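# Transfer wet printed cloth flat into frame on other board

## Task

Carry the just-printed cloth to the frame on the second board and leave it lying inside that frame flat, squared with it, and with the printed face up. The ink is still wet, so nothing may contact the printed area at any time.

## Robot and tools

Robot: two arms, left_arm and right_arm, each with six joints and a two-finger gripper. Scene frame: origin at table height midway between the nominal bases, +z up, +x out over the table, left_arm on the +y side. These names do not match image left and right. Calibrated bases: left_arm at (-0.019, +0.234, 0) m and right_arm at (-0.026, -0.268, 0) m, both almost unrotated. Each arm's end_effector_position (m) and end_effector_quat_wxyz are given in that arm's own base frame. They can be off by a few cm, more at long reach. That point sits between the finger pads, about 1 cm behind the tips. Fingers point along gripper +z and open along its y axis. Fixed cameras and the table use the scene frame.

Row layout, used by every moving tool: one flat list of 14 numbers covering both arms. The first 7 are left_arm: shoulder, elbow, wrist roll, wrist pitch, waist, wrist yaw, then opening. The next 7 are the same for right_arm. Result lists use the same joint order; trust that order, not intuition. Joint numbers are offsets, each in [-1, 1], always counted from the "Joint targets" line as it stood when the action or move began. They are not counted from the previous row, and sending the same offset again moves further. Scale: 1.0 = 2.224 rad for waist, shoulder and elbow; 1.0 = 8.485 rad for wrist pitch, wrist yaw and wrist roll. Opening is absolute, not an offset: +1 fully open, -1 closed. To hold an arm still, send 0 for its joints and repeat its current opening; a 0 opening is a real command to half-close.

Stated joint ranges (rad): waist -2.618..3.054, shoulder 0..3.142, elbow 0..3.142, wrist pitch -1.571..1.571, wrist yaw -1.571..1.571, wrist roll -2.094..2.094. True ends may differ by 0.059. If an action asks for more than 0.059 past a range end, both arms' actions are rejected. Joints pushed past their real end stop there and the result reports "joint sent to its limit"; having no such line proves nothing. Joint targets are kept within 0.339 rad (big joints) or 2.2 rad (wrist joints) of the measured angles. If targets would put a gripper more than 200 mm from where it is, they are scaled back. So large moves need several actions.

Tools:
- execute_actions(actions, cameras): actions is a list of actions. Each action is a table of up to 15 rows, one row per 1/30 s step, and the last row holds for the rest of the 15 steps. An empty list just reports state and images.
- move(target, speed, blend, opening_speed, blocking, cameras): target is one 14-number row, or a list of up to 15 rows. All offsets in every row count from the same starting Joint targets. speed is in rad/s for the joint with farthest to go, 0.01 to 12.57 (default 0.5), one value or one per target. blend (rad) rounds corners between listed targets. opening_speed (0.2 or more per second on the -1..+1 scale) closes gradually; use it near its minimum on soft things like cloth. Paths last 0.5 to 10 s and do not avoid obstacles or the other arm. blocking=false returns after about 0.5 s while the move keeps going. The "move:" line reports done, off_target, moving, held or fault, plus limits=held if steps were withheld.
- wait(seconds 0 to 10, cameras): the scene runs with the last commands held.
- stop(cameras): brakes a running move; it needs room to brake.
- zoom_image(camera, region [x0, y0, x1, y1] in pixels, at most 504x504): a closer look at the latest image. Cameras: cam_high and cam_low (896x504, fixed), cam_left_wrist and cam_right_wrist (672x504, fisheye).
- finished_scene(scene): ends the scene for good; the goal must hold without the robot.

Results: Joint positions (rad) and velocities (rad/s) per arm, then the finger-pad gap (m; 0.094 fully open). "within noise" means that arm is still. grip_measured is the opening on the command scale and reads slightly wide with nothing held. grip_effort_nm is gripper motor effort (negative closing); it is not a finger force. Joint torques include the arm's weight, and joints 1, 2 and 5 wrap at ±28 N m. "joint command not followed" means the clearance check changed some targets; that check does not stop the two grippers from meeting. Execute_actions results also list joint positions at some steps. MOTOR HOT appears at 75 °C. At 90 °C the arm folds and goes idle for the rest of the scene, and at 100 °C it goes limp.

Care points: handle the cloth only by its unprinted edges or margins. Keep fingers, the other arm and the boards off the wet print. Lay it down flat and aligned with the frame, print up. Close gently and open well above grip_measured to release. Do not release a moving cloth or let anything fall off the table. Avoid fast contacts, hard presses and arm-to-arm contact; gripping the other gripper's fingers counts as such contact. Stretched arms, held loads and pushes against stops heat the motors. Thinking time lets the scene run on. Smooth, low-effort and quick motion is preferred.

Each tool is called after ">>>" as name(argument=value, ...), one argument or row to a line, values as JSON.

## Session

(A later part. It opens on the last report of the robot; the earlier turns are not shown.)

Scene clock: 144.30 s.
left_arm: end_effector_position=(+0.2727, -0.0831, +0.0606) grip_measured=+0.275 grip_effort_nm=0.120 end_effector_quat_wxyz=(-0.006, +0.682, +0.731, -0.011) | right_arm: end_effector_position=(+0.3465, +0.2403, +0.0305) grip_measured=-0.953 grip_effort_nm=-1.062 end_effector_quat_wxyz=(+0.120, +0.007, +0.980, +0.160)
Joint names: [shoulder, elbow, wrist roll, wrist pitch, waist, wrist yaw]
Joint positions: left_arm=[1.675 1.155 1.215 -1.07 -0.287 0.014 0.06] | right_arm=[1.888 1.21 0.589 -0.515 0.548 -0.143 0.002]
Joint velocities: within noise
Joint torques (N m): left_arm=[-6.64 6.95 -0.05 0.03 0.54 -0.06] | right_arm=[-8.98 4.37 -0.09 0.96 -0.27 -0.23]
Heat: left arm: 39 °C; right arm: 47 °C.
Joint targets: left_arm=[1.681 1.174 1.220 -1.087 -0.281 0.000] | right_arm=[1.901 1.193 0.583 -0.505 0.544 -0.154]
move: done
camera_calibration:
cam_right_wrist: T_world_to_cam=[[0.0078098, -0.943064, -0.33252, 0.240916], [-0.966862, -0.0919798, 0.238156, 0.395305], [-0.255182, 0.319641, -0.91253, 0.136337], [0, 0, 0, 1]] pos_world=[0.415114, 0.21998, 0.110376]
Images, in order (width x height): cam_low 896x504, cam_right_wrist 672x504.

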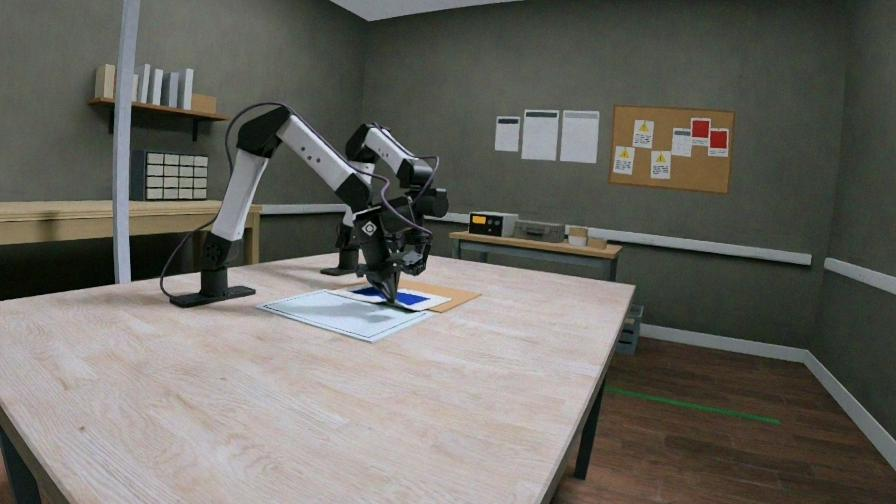

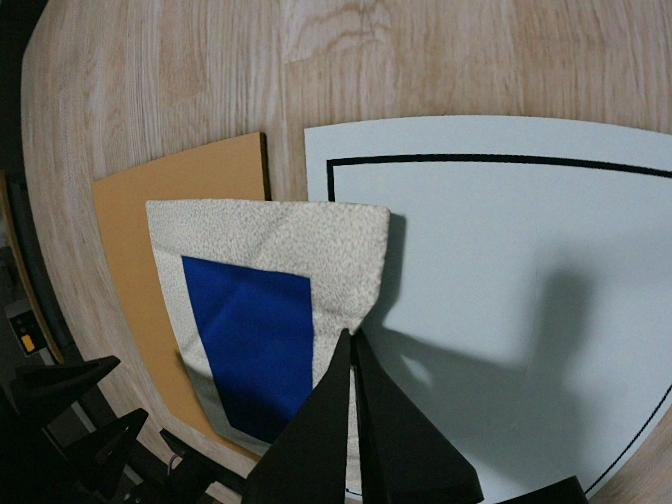

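>>> move(
  target=[0,0,0,0,0,0,0.277,0.0050,-0.0120,0,0.0050,0,0,-1.0],
  speed=0.1,
  cameras=["cam_low"],
)

>>> zoom_image(
  camera="cam_low",
  region=[340, 260, 440, 320],
)

Scene clock: 145.53 s.
left_arm: end_effector_position=(+0.2727, -0.0831, +0.0606) grip_measured=+0.275 grip_effort_nm=0.120 end_effector_quat_wxyz=(-0.006, +0.682, +0.731, -0.011) | right_arm: end_effector_position=(+0.3482, +0.2419, +0.0254) grip_measured=-0.954 grip_effort_nm=-1.062 end_effector_quat_wxyz=(+0.127, +0.006, +0.978, +0.166)
Joint names: [shoulder, elbow, wrist roll, wrist pitch, waist, wrist yaw]
Joint positions: left_arm=[1.675 1.155 1.215 -1.07 -0.287 0.014 0.06] | right_arm=[1.894 1.187 0.589 -0.469 0.548 -0.146 0.002]
Joint velocities: within noise
Joint torques (N m): left_arm=[-6.65 6.94 -0.05 0.03 0.53 -0.05] | right_arm=[-8.35 4.05 -0.1 0.98 -0.25 -0.19]
Heat: left arm: 39 °C; right arm: 47 °C.
Joint targets: left_arm=[1.681 1.174 1.220 -1.087 -0.281 0.000] | right_arm=[1.912 1.166 0.583 -0.462 0.544 -0.154]
move: done
Images, in order (width x height): cam_low 896x504.

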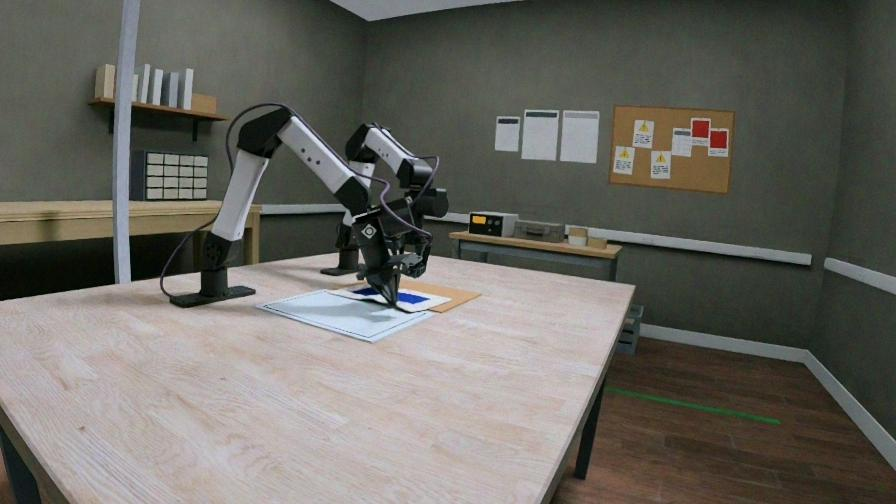

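Scaled by 5.040 from the camera's 896x504 image, which has a finer 1280x720 frame.

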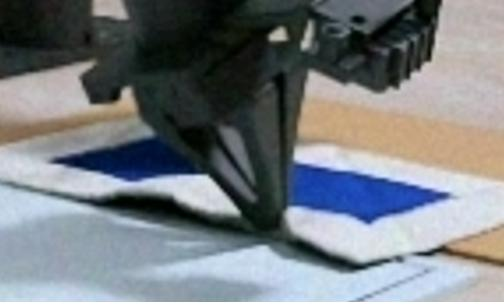

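>>> move(
  target=[0,0,0,0,0,0,0.277,0,0.0200,0,0,0,0,-0.6],
  speed=0.1,
  opening_speed=0.25,
  cameras=["cam_right_wrist","cam_low"],
)

>>> zoom_image(
  camera="cam_right_wrist",
  region=[150, 180, 550, 480],
)

>>> zoom_image(
  camera="cam_low",
  region=[340, 260, 440, 320],
)

Scene clock: 147.53 s.
left_arm: end_effector_position=(+0.2727, -0.0831, +0.0606) grip_measured=+0.275 grip_effort_nm=0.125 end_effector_quat_wxyz=(-0.006, +0.682, +0.731, -0.011) | right_arm: end_effector_position=(+0.3481, +0.2418, +0.0239) grip_measured=-0.602 grip_effort_nm=0.100 end_effector_quat_wxyz=(+0.126, +0.006, +0.978, +0.165)
Joint names: [shoulder, elbow, wrist roll, wrist pitch, waist, wrist yaw]
Joint positions: left_arm=[1.675 1.155 1.215 -1.07 -0.287 0.014 0.06] | right_arm=[1.897 1.187 0.589 -0.467 0.548 -0.146 0.019]
Joint velocities: within noise
Joint torques (N m): left_arm=[-6.64 6.93 -0.06 0.03 0.54 -0.05] | right_arm=[-8.66 7.5 -0.09 0.96 -0.12 -0.21]
Heat: left arm: 39 °C; right arm: 46 °C.
Joint targets: left_arm=[1.681 1.174 1.220 -1.087 -0.281 0.000] | right_arm=[1.912 1.211 0.583 -0.463 0.544 -0.154]
move: done
camera_calibration:
cam_right_wrist: T_world_to_cam=[[0.0130964, -0.939683, -0.341797, 0.23765], [-0.969473, -0.095636, 0.22578, 0.400622], [-0.24485, 0.328406, -0.912249, 0.124539], [0, 0, 0, 1]] pos_world=[0.415772, 0.220731, 0.104386]
Images, in order (width x height): cam_low 896x504, cam_right_wrist 672x504.

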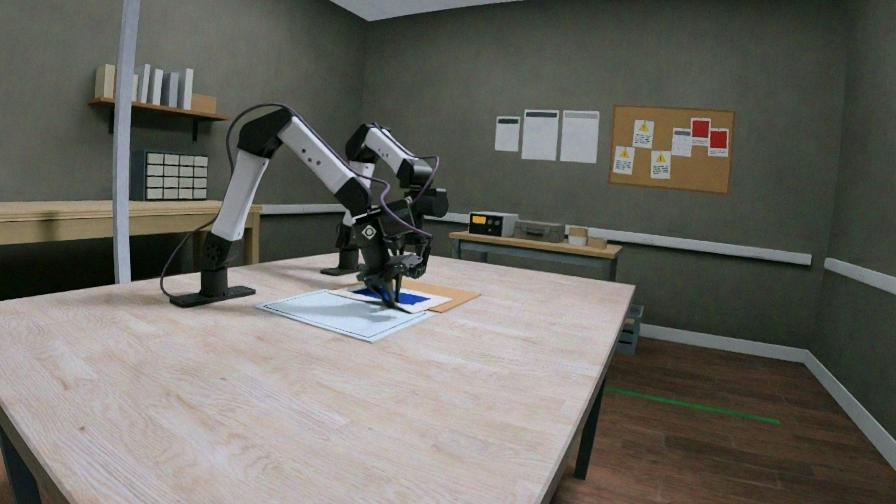

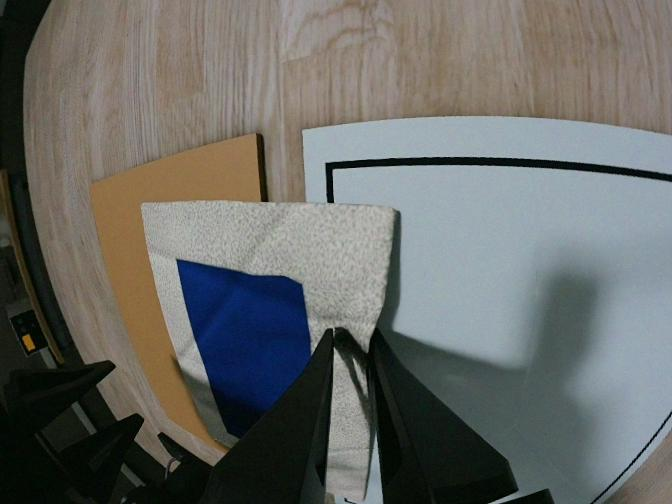

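Scaled by 1.260 from the camera's 672x504 image, which has a finer 960x720 frame.

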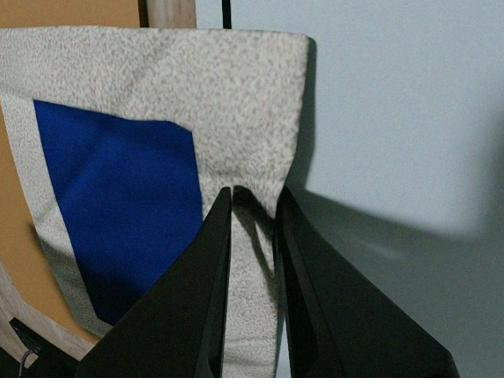

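Scaled by 5.040 from the camera's 896x504 image, which has a finer 1280x720 frame.

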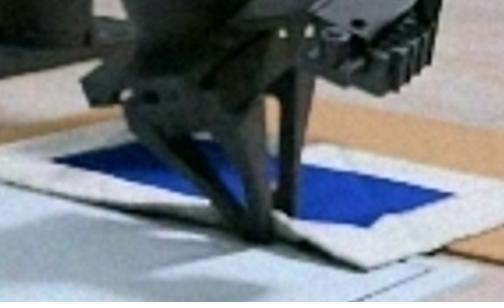

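>>> move(
  target=[
    [0,0,0,0,0,0,0.277,0,0.0120,0,-0.0020,0,0,-0.6],
    [0,0,0,0,0,0,0.277,0,0.0140,0,-0.0025,-0.0180,0,-0.6],
    [0,0.045,0,-0.0118,0,0,0.277,0,0.1000,0,-0.0236,-0.0180,0,-0.6],
  ],
  speed=0.2,
)

>>> zoom_image(
  camera="cam_low",
  region=[300, 240, 480, 340],
)

>>> zoom_image(
  camera="cam_high",
  region=[380, 150, 500, 300],
)

Scene clock: 149.93 s.
left_arm: end_effector_position=(+0.2783, -0.0848, +0.0850) grip_measured=+0.275 grip_effort_nm=0.125 end_effector_quat_wxyz=(-0.005, +0.682, +0.731, -0.011) | right_arm: end_effector_position=(+0.3816, +0.2397, +0.0775) grip_measured=-0.602 grip_effort_nm=0.100 end_effector_quat_wxyz=(+0.143, +0.025, +0.974, +0.171)
Joint names: [shoulder, elbow, wrist roll, wrist pitch, waist, wrist yaw]
Joint positions: left_arm=[1.675 1.254 1.215 -1.169 -0.287 0.014 0.06] | right_arm=[1.898 1.402 0.589 -0.648 0.505 -0.147 0.019]
Joint velocities: within noise
Joint torques (N m): left_arm=[-6.76 7.09 -0.06 0.01 0.54 -0.06] | right_arm=[-9.24 8.46 -0.11 0.86 0.1 -0.23]
Heat: left arm: 39 °C; right arm: 46 °C.
Joint targets: left_arm=[1.681 1.275 1.220 -1.188 -0.281 0.000] | right_arm=[1.912 1.433 0.583 -0.663 0.504 -0.154]
move: done
camera_calibration:
cam_left_wrist: T_world_to_cam=[[-0.998384, -0.0501007, 0.0268235, 0.273358], [-0.0314854, 0.880584, 0.472844, 0.0888467], [-0.0473101, 0.471235, -0.880738, 0.232859], [0, 0, 0, 1]] pos_world=[0.28673, -0.174273, 0.155745]
cam_right_wrist: T_world_to_cam=[[-0.0170004, -0.933488, -0.358204, 0.264819], [-0.978815, -0.0575712, 0.196487, 0.417573], [-0.20404, 0.353956, -0.912734, 0.160713], [0, 0, 0, 1]] pos_world=[0.44602, 0.21436, 0.1595]

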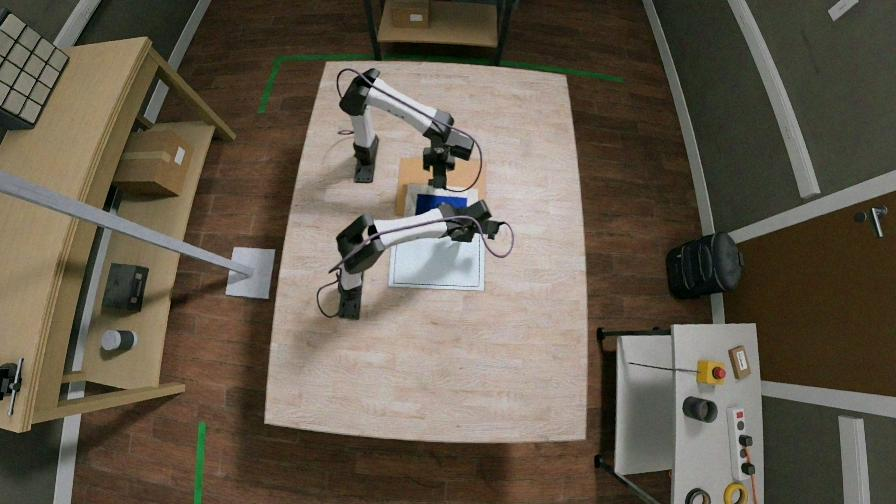

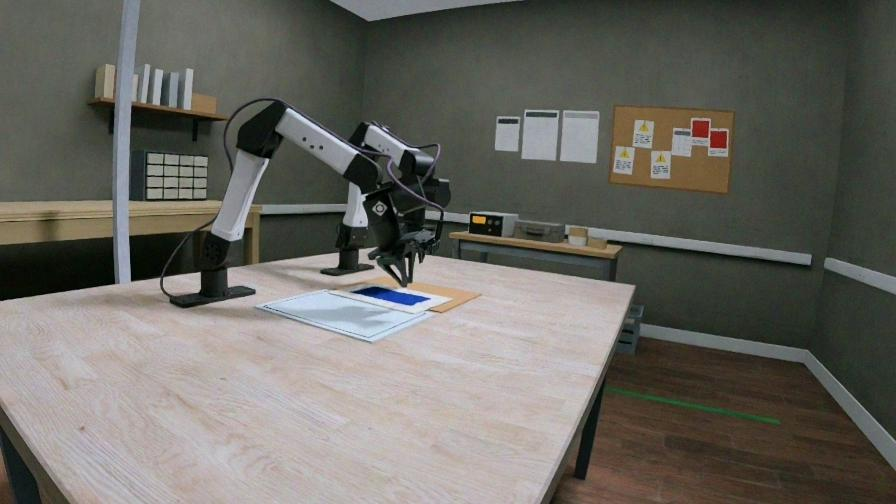

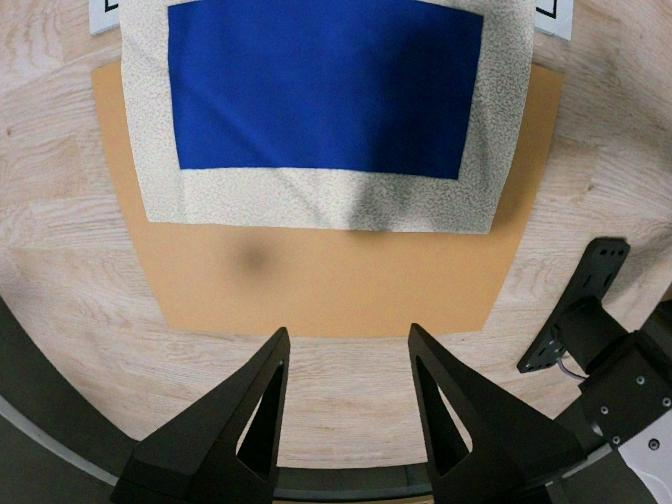

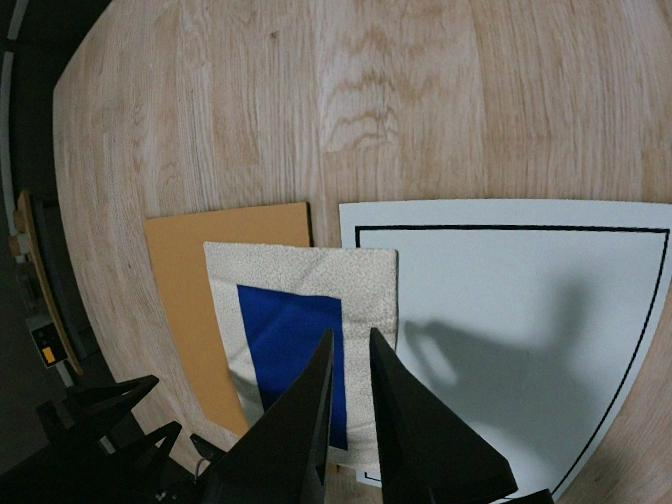

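Scaled by 2.800 from the camera's 896x504 image, which has a finer 1280x720 frame.

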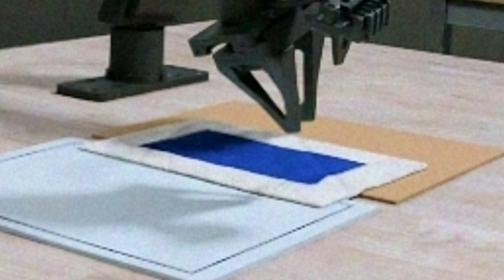

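Scaled by 3.360 from the camera's 896x504 image, which has a finer 1280x720 frame.

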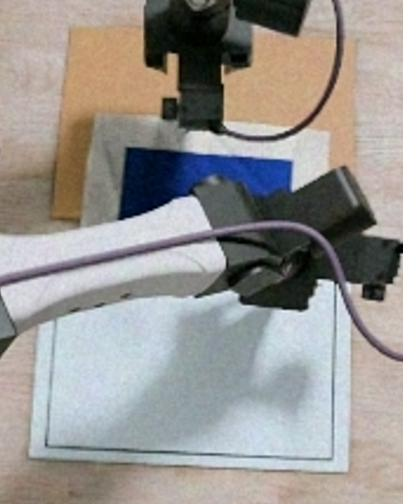

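>>> move(
  target=[
    [0,0.045,0,-0.0118,0.1264,0,0.277,0,0.0450,0,-0.0118,0,0,-0.6],
    [0,0.045,0,-0.0118,0.1264,0,0.277,-0.0130,-0.0200,-0.1790,-0.0314,0.0476,-0.0062,0.489],
  ],
  speed=0.5,
)

>>> zoom_image(
  camera="cam_right_wrist",
  region=[100, 150, 600, 440],
)

>>> zoom_image(
  camera="cam_high",
  region=[380, 150, 500, 300],
)

Scene clock: 156.43 s.
left_arm: end_effector_position=(+0.2941, -0.0020, +0.1102) grip_measured=+0.275 grip_effort_nm=0.120 end_effector_quat_wxyz=(-0.005, +0.571, +0.821, -0.010) | right_arm: end_effector_position=(+0.3008, +0.2483, +0.0614) grip_measured=+0.487 grip_effort_nm=0.105 end_effector_quat_wxyz=(-0.096, +0.694, -0.709, -0.084)
Joint names: [shoulder, elbow, wrist roll, wrist pitch, waist, wrist yaw]
Joint positions: left_arm=[1.675 1.355 1.215 -1.271 -0.001 0.01 0.06] | right_arm=[1.898 1.407 -0.929 -0.916 0.603 -0.197 0.07]
Joint velocities: within noise
Joint torques (N m): left_arm=[-6.8 7.09 -0.05 0.03 0.06 -0.02] | right_arm=[-11.48 4.42 -0.07 0.36 0.68 -0.32]
Heat: left arm: 41 °C; right arm: 45 °C.
Joint targets: left_arm=[1.681 1.375 1.220 -1.288 0.000 0.000] | right_arm=[1.883 1.389 -0.936 -0.929 0.609 -0.206]
move: done
camera_calibration:
cam_left_wrist: T_world_to_cam=[[-0.943544, -0.330242, 0.0257762, 0.276068], [-0.278817, 0.833806, 0.476476, 0.0767035], [-0.178845, 0.442389, -0.87881, 0.255117], [0, 0, 0, 1]] pos_world=[0.327495, -0.0856475, 0.180536]
cam_right_wrist: T_world_to_cam=[[0.99916, -0.0407939, -0.00398496, -0.2834], [-0.0386427, -0.969941, 0.240252, 0.283058], [-0.013666, -0.239896, -0.970702, 0.220221], [0, 0, 0, 1]] pos_world=[0.29711, 0.315819, 0.144634]

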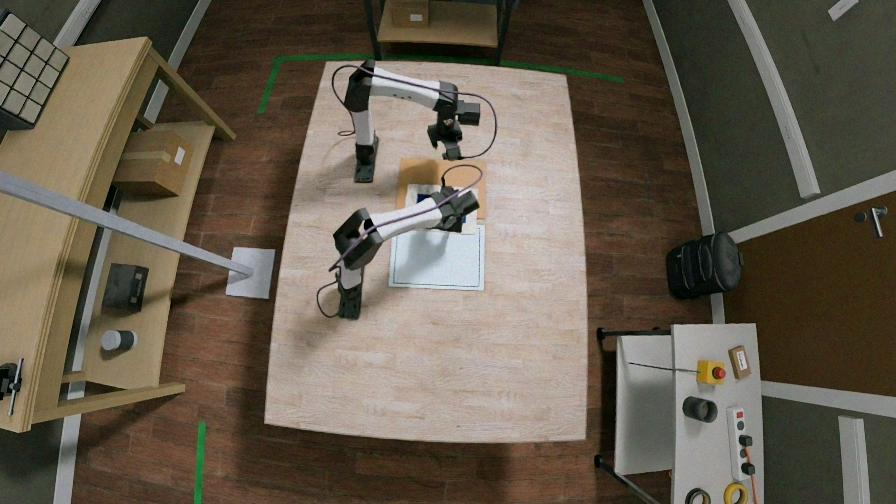

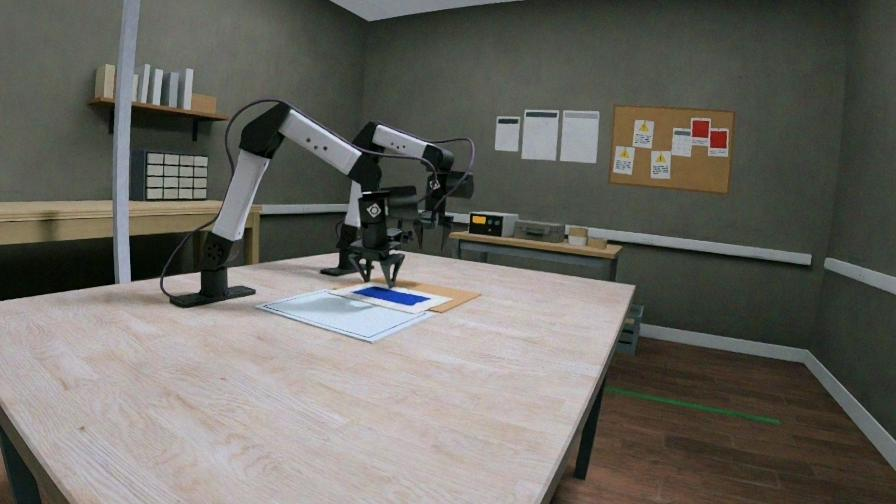

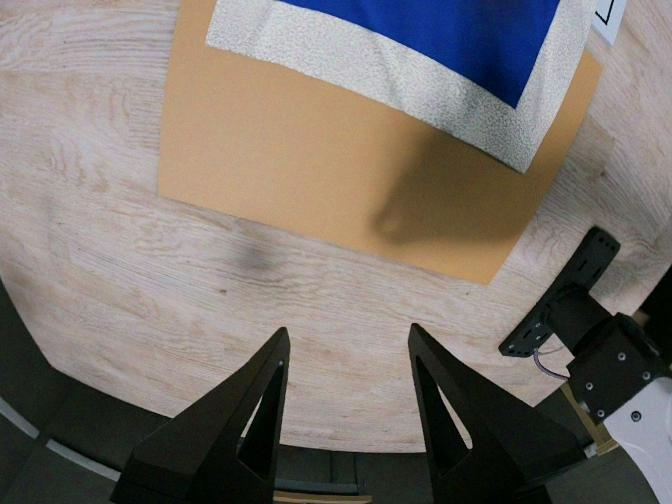

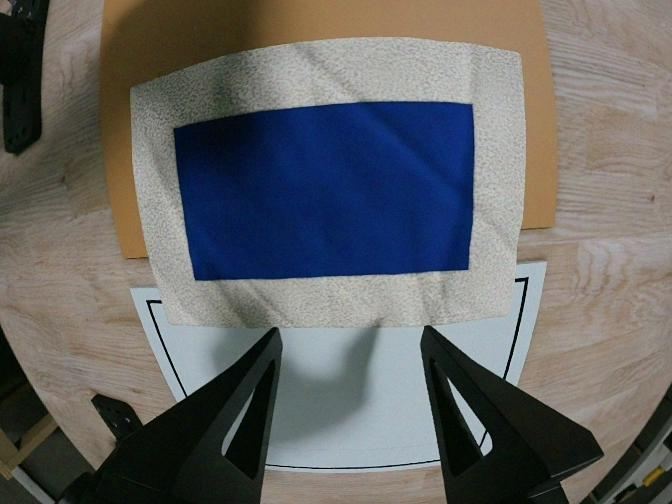

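Scaled by 1.008 from the camera's 672x504 image, which has a finer 960x720 frame.

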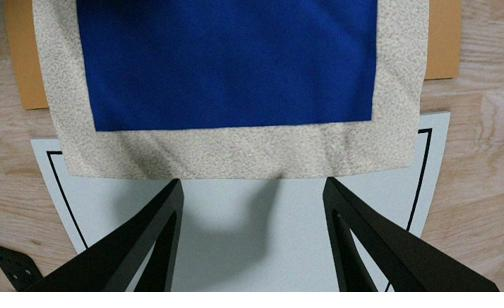

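Scaled by 3.360 from the camera's 896x504 image, which has a finer 1280x720 frame.

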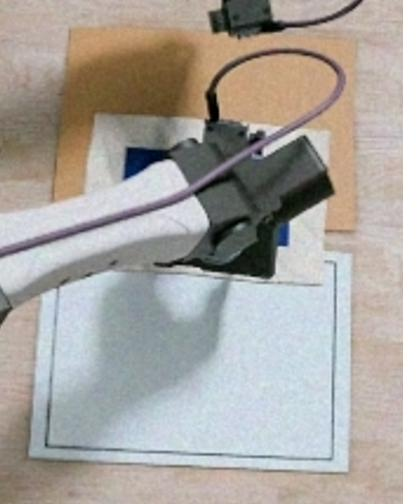

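>>> move(
  target=[0,0,0,0,0,0,0.277,0.0270,-0.0400,0,0.0154,0,0,0.489],
  speed=0.2,
  cameras=["cam_right_wrist"],
)

Scene clock: 158.37 s.
left_arm: end_effector_position=(+0.2940, -0.0020, +0.1102) grip_measured=+0.275 grip_effort_nm=0.120 end_effector_quat_wxyz=(-0.005, +0.571, +0.821, -0.010) | right_arm: end_effector_position=(+0.2962, +0.2451, +0.0278) grip_measured=+0.487 grip_effort_nm=0.095 end_effector_quat_wxyz=(-0.087, +0.693, -0.710, -0.085)
Joint names: [shoulder, elbow, wrist roll, wrist pitch, waist, wrist yaw]
Joint positions: left_arm=[1.675 1.355 1.215 -1.271 -0.001 0.01 0.06] | right_arm=[1.932 1.316 -0.929 -0.809 0.603 -0.198 0.07]
Joint velocities: within noise
Joint torques (N m): left_arm=[-6.83 7.09 -0.05 0.03 0.06 -0.02] | right_arm=[-9.09 4.15 -0.1 0.56 0.58 -0.37]
Heat: left arm: 41 °C; right arm: 45 °C.
Joint targets: left_arm=[1.681 1.375 1.220 -1.288 0.000 0.000] | right_arm=[1.943 1.300 -0.936 -0.798 0.609 -0.206]
move: done
camera_calibration:
cam_right_wrist: T_world_to_cam=[[0.998989, -0.0409183, -0.0186061, -0.278546], [-0.0349659, -0.967517, 0.250377, 0.286043], [-0.0282467, -0.249474, -0.967969, 0.193242], [0, 0, 0, 1]] pos_world=[0.293725, 0.313563, 0.110251]
Images, in order (width x height): cam_right_wrist 672x504.

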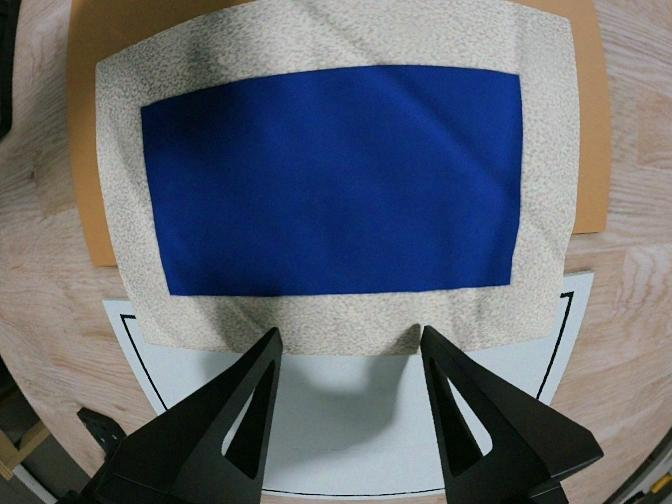

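>>> move(
  target=[
    [0,0,0,0,0,0,0.277,0.002,-0.0090,0,0.0032,0,0,0.489],
    [0,0,0,0,0,0,0.277,0.002,-0.0250,0,0.0032,0,0,0.489],
  ],
  speed=0.1,
  cameras=["cam_right_wrist"],
)

Scene clock: 159.50 s.
left_arm: end_effector_position=(+0.2940, -0.0020, +0.1102) grip_measured=+0.275 grip_effort_nm=0.115 end_effector_quat_wxyz=(-0.005, +0.571, +0.821, -0.010) | right_arm: end_effector_position=(+0.2945, +0.2451, +0.0211) grip_measured=+0.487 grip_effort_nm=0.100 end_effector_quat_wxyz=(-0.092, +0.694, -0.708, -0.087)
Joint names: [shoulder, elbow, wrist roll, wrist pitch, waist, wrist yaw]
Joint positions: left_arm=[1.675 1.355 1.215 -1.271 -0.001 0.01 0.06] | right_arm=[1.931 1.283 -0.932 -0.77 0.603 -0.204 0.07]
Joint velocities: within noise
Joint torques (N m): left_arm=[-6.82 7.1 -0.05 0.04 0.05 -0.02] | right_arm=[-8.46 2.44 -0.06 0.43 0.66 -0.28]
Heat: left arm: 41 °C; right arm: 45 °C.
Joint targets: left_arm=[1.681 1.375 1.220 -1.288 0.000 0.000] | right_arm=[1.947 1.244 -0.936 -0.771 0.609 -0.206]
move: off_target (right_arm); right_arm: the elbow is farthest, 0.038 rad from its target
camera_calibration:
cam_right_wrist: T_world_to_cam=[[0.999198, -0.0373025, -0.0145804, -0.277934], [-0.0326939, -0.969964, 0.241042, 0.287722], [-0.0231339, -0.240372, -0.970405, 0.183062], [0, 0, 0, 1]] pos_world=[0.291353, 0.312715, 0.104239]
Images, in order (width x height): cam_right_wrist 672x504.

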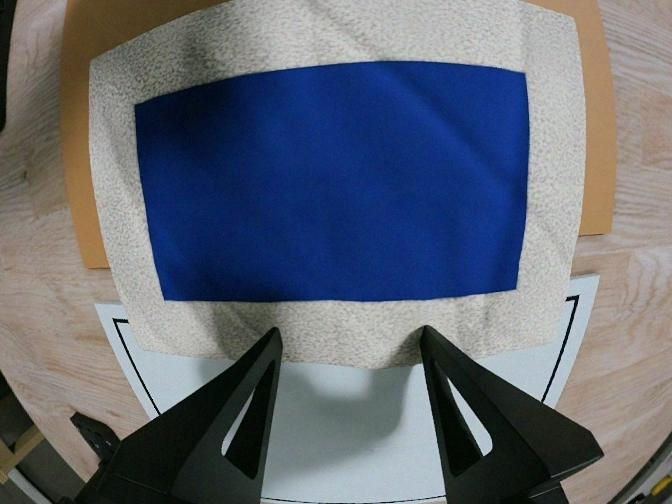

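>>> move(
  target=[
    [0,0,0,0,0,0,0.277,-0.0189,0,0,0,-0.0045,0,0.489],
    [0,0,0,0,0,0,0.277,-0.0436,-0.0339,-0.0106,0.0006,-0.0363,-0.0011,0.489],
  ],
  speed=0.07,
  cameras=["cam_right_wrist"],
)

Scene clock: 163.37 s.
left_arm: end_effector_position=(+0.2939, -0.0020, +0.1102) grip_measured=+0.275 grip_effort_nm=0.120 end_effector_quat_wxyz=(-0.005, +0.571, +0.821, -0.010) | right_arm: end_effector_position=(+0.2916, +0.2163, +0.0218) grip_measured=+0.487 grip_effort_nm=0.095 end_effector_quat_wxyz=(-0.097, +0.702, -0.700, -0.087)
Joint names: [shoulder, elbow, wrist roll, wrist pitch, waist, wrist yaw]
Joint positions: left_arm=[1.675 1.355 1.215 -1.271 -0.001 0.01 0.06] | right_arm=[1.865 1.195 -1.022 -0.754 0.536 -0.216 0.07]
Joint velocities: within noise
Joint torques (N m): left_arm=[-6.82 7.1 -0.05 0.03 0.06 -0.02] | right_arm=[-10.62 3.4 -0.06 0.34 -0.39 -0.24]
Heat: left arm: 42 °C; right arm: 44 °C.
Joint targets: left_arm=[1.681 1.375 1.220 -1.288 0.000 0.000] | right_arm=[1.851 1.169 -1.026 -0.766 0.529 -0.216]
move: done
camera_calibration:
cam_right_wrist: T_world_to_cam=[[0.999864, -0.0158083, -0.00465138, -0.281225], [-0.0142737, -0.971916, 0.234893, 0.254631], [-0.00823401, -0.234795, -0.97201, 0.171241], [0, 0, 0, 1]] pos_world=[0.286231, 0.283241, 0.105329]
Images, in order (width x height): cam_right_wrist 672x504.

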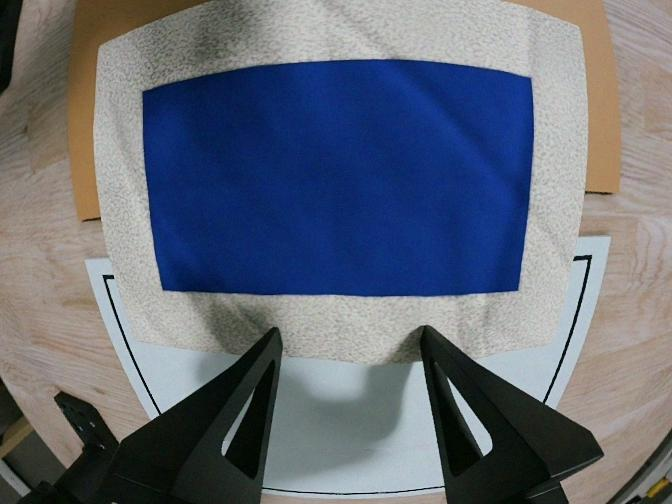

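>>> move(
  target=[
    [0,0,0,0,0,0,0.277,-0.0219,-0.0289,-0.0127,-0.0002,-0.0348,-0.0011,0.489],
    [0,0,0,0,0,0,0.277,-0.0400,-0.0522,-0.0242,-0.0012,-0.0729,-0.0021,0.489],
  ],
  speed=0.08,
  cameras=["cam_right_wrist","cam_high"],
)

>>> zoom_image(
  camera="cam_high",
  region=[380, 150, 500, 300],
)

Scene clock: 167.00 s.
left_arm: end_effector_position=(+0.2939, -0.0020, +0.1102) grip_measured=+0.275 grip_effort_nm=0.120 end_effector_quat_wxyz=(-0.005, +0.571, +0.821, -0.010) | right_arm: end_effector_position=(+0.2909, +0.1578, +0.0209) grip_measured=+0.487 grip_effort_nm=0.095 end_effector_quat_wxyz=(-0.102, +0.715, -0.687, -0.084)
Joint names: [shoulder, elbow, wrist roll, wrist pitch, waist, wrist yaw]
Joint positions: left_arm=[1.675 1.355 1.215 -1.271 -0.001 0.01 0.06] | right_arm=[1.776 1.078 -1.223 -0.754 0.374 -0.239 0.07]
Joint velocities: within noise
Joint torques (N m): left_arm=[-6.82 7.1 -0.05 0.04 0.06 -0.02] | right_arm=[-9.69 3.33 -0.11 0.15 -0.47 -0.21]
Heat: left arm: 42 °C; right arm: 44 °C.
Joint targets: left_arm=[1.681 1.375 1.220 -1.288 0.000 0.000] | right_arm=[1.762 1.053 -1.231 -0.776 0.367 -0.233]
move: done
camera_calibration:
cam_right_wrist: T_world_to_cam=[[0.999734, 0.0195502, 0.0122463, -0.287349], [0.0161976, -0.972866, 0.230801, 0.189361], [0.0164262, -0.230541, -0.972924, 0.148836], [0, 0, 0, 1]] pos_world=[0.281761, 0.224154, 0.10462]
Images, in order (width x height): cam_high 896x504, cam_right_wrist 672x504.

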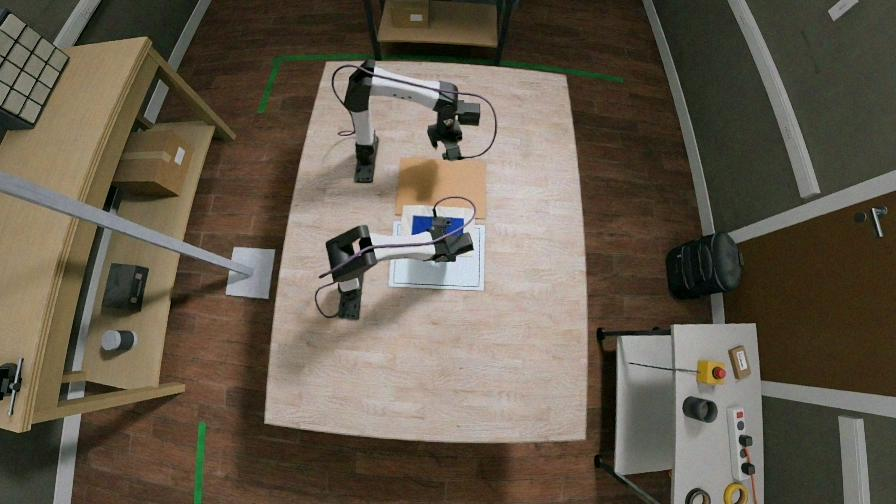

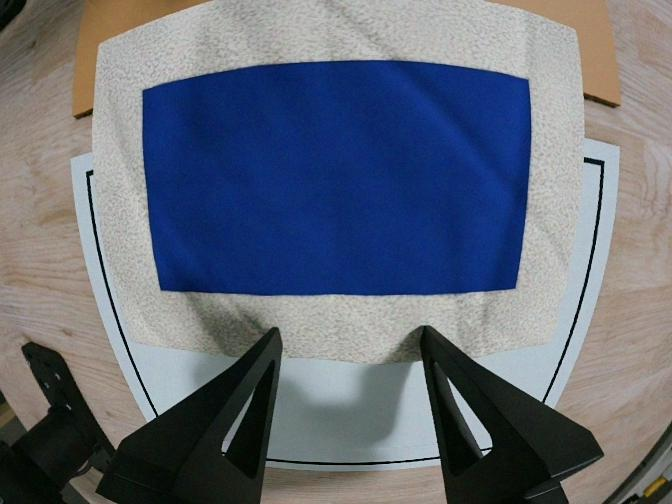

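Scaled by 3.360 from the camera's 896x504 image, which has a finer 1280x720 frame.

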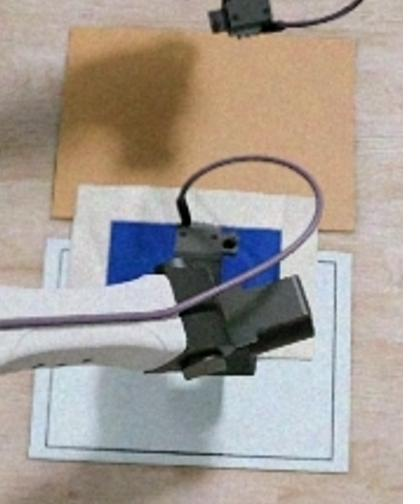

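>>> move(
  target=[
    [0,0,0,0,0,0,0.277,-0.0143,-0.0176,-0.0118,-0.0018,-0.0412,-0.0009,0.489],
    [0,0,0,0,0,0,0.277,-0.0162,-0.0199,-0.0285,-0.0052,-0.1006,-0.0017,0.489],
  ],
  speed=0.1,
  cameras=["cam_right_wrist","cam_high"],
)

>>> zoom_image(
  camera="cam_high",
  region=[380, 150, 500, 300],
)

Scene clock: 171.40 s.
left_arm: end_effector_position=(+0.2939, -0.0020, +0.1102) grip_measured=+0.275 grip_effort_nm=0.115 end_effector_quat_wxyz=(-0.005, +0.571, +0.821, -0.010) | right_arm: end_effector_position=(+0.2939, +0.0885, +0.0202) grip_measured=+0.487 grip_effort_nm=0.095 end_effector_quat_wxyz=(-0.101, +0.719, -0.683, -0.083)
Joint names: [shoulder, elbow, wrist roll, wrist pitch, waist, wrist yaw]
Joint positions: left_arm=[1.675 1.355 1.215 -1.271 -0.001 0.01 0.06] | right_arm=[1.74 1.032 -1.464 -0.804 0.15 -0.257 0.07]
Joint velocities: within noise
Joint torques (N m): left_arm=[-6.8 7.09 -0.05 0.04 0.05 -0.02] | right_arm=[-9.16 3.26 -0.12 0.07 -0.43 -0.19]
Heat: left arm: 42 °C; right arm: 44 °C.
Joint targets: left_arm=[1.681 1.375 1.220 -1.287 0.000 0.000] | right_arm=[1.726 1.008 -1.473 -0.820 0.143 -0.248]
move: done
camera_calibration:
cam_right_wrist: T_world_to_cam=[[0.999457, 0.0299897, 0.0136575, -0.289891], [0.0259756, -0.972013, 0.233488, 0.119103], [0.0202775, -0.233006, -0.972264, 0.131211], [0, 0, 0, 1]] pos_world=[0.283979, 0.155036, 0.103722]
Images, in order (width x height): cam_high 896x504, cam_right_wrist 672x504.

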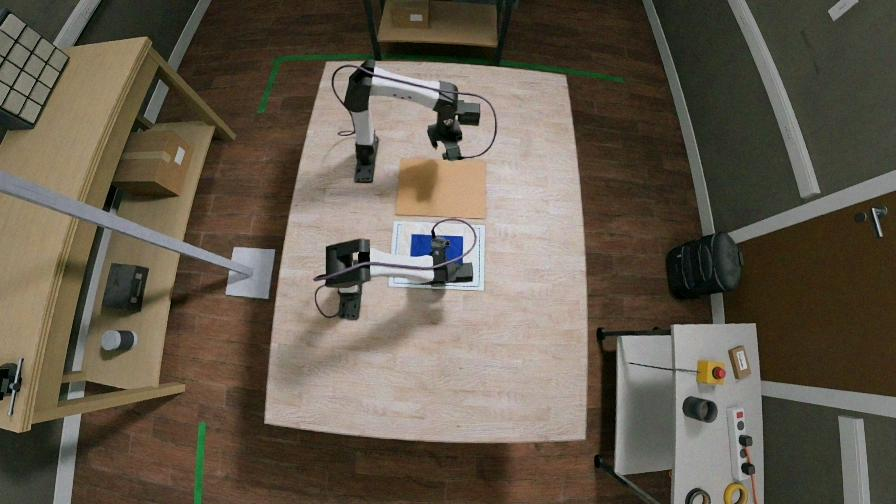

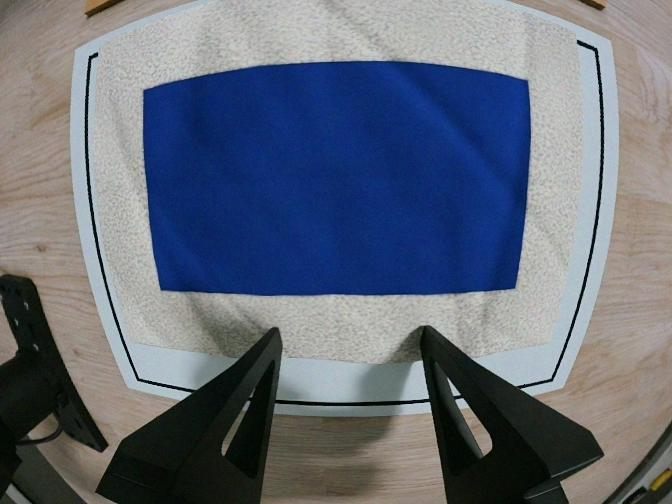

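Scaled by 3.360 from the camera's 896x504 image, which has a finer 1280x720 frame.

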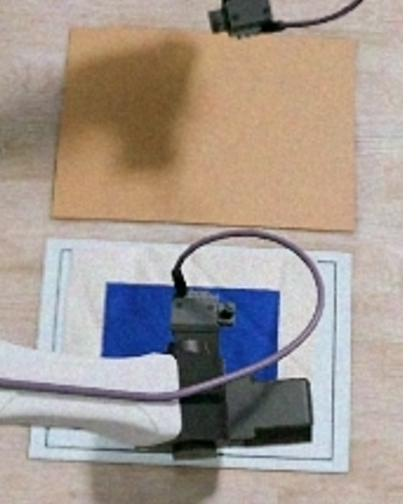

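>>> zoom_image(
  camera="cam_right_wrist",
  region=[70, 300, 350, 430],
)

>>> zoom_image(
  camera="cam_right_wrist",
  region=[350, 300, 630, 430],
)

>>> zoom_image(
  camera="cam_right_wrist",
  region=[60, 0, 340, 130],
)

>>> zoom_image(
  camera="cam_right_wrist",
  region=[350, 0, 630, 130],
)

>>> zoom_image(
  camera="cam_high",
  region=[385, 215, 490, 295],
)

Scaled by 1.800 from the camera's 672x504 image, which has a finer 960x720 frame.

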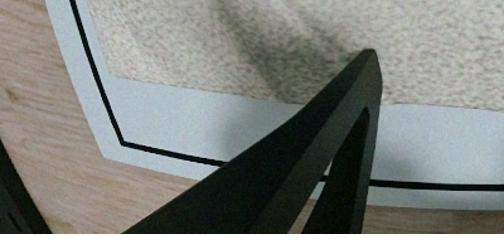

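Scaled by 1.800 from the camera's 672x504 image, which has a finer 960x720 frame.

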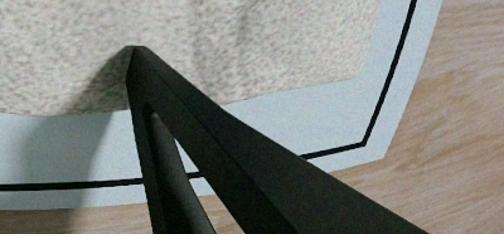

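Scaled by 1.800 from the camera's 672x504 image, which has a finer 960x720 frame.

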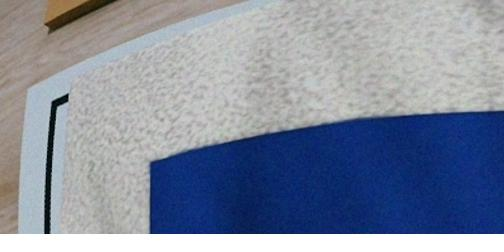

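Scaled by 1.800 from the camera's 672x504 image, which has a finer 960x720 frame.

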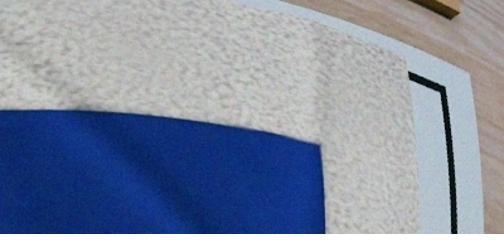

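Scaled by 4.800 from the camera's 896x504 image, which has a finer 1280x720 frame.

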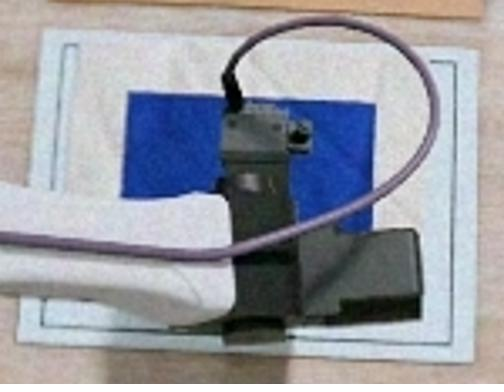

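>>> move(
  target=[0,0,0,0,0,0,0.277,0.0180,0.0064,-0.0074,-0.0021,-0.0292,-0.0002,0.489],
  speed=0.07,
  cameras=["cam_right_wrist","cam_high"],
)

>>> zoom_image(
  camera="cam_high",
  region=[385, 215, 490, 295],
)

Scene clock: 174.43 s.
left_arm: end_effector_position=(+0.2938, -0.0020, +0.1102) grip_measured=+0.275 grip_effort_nm=0.115 end_effector_quat_wxyz=(-0.006, +0.571, +0.821, -0.010) | right_arm: end_effector_position=(+0.2945, +0.0704, +0.0199) grip_measured=+0.487 grip_effort_nm=0.095 end_effector_quat_wxyz=(-0.102, +0.718, -0.684, -0.086)
Joint names: [shoulder, elbow, wrist roll, wrist pitch, waist, wrist yaw]
Joint positions: left_arm=[1.675 1.355 1.215 -1.272 -0.001 0.01 0.06] | right_arm=[1.741 1.032 -1.528 -0.821 0.086 -0.264 0.07]
Joint velocities: within noise
Joint torques (N m): left_arm=[-6.82 7.1 -0.05 0.04 0.06 -0.02] | right_arm=[-5.65 4.25 -0.09 0.04 -0.58 -0.12]
Heat: left arm: 43 °C; right arm: 44 °C.
Joint targets: left_arm=[1.681 1.375 1.220 -1.288 0.000 0.000] | right_arm=[1.766 1.023 -1.535 -0.838 0.078 -0.250]
move: done
camera_calibration:
cam_right_wrist: T_world_to_cam=[[0.999549, 0.0280847, 0.0106001, -0.289667], [0.0248964, -0.972878, 0.229973, 0.102028], [0.0167713, -0.229606, -0.973139, 0.127436], [0, 0, 0, 1]] pos_world=[0.284859, 0.136656, 0.103619]
Images, in order (width x height): cam_high 896x504, cam_right_wrist 672x504.

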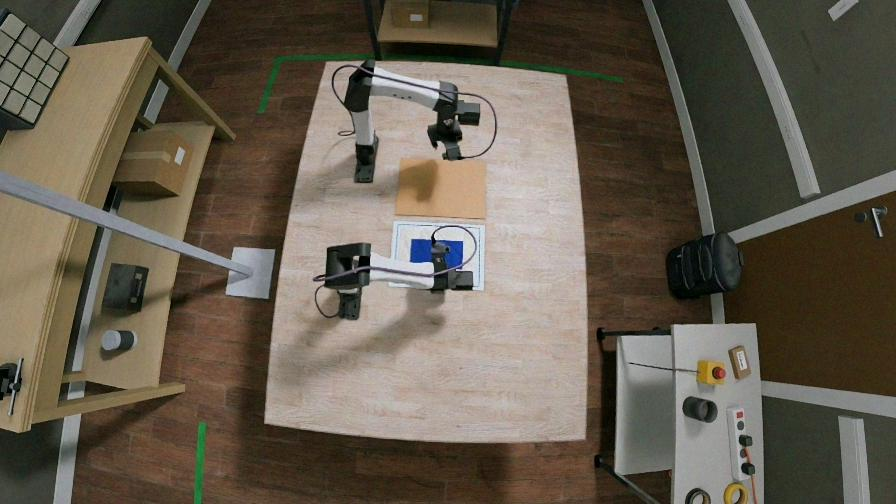

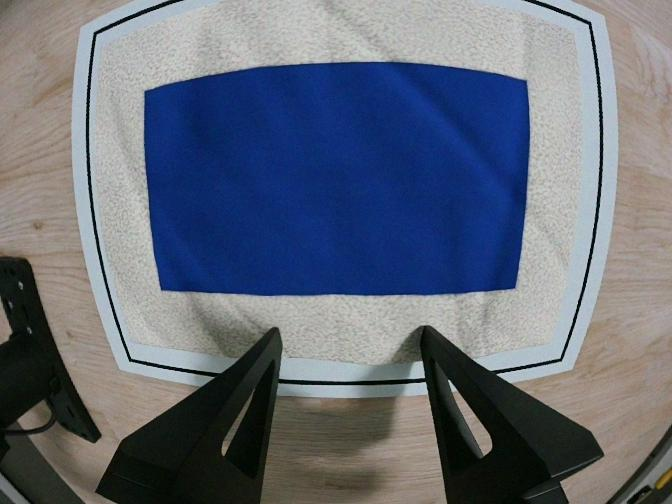

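Scaled by 4.800 from the camera's 896x504 image, which has a finer 1280x720 frame.

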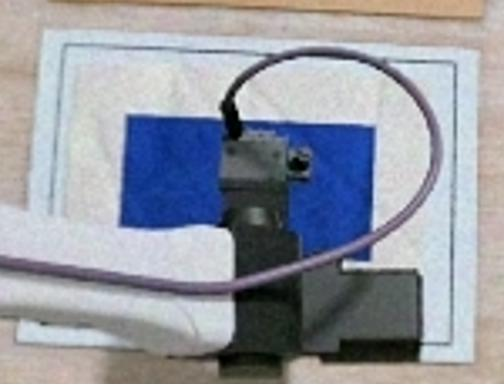

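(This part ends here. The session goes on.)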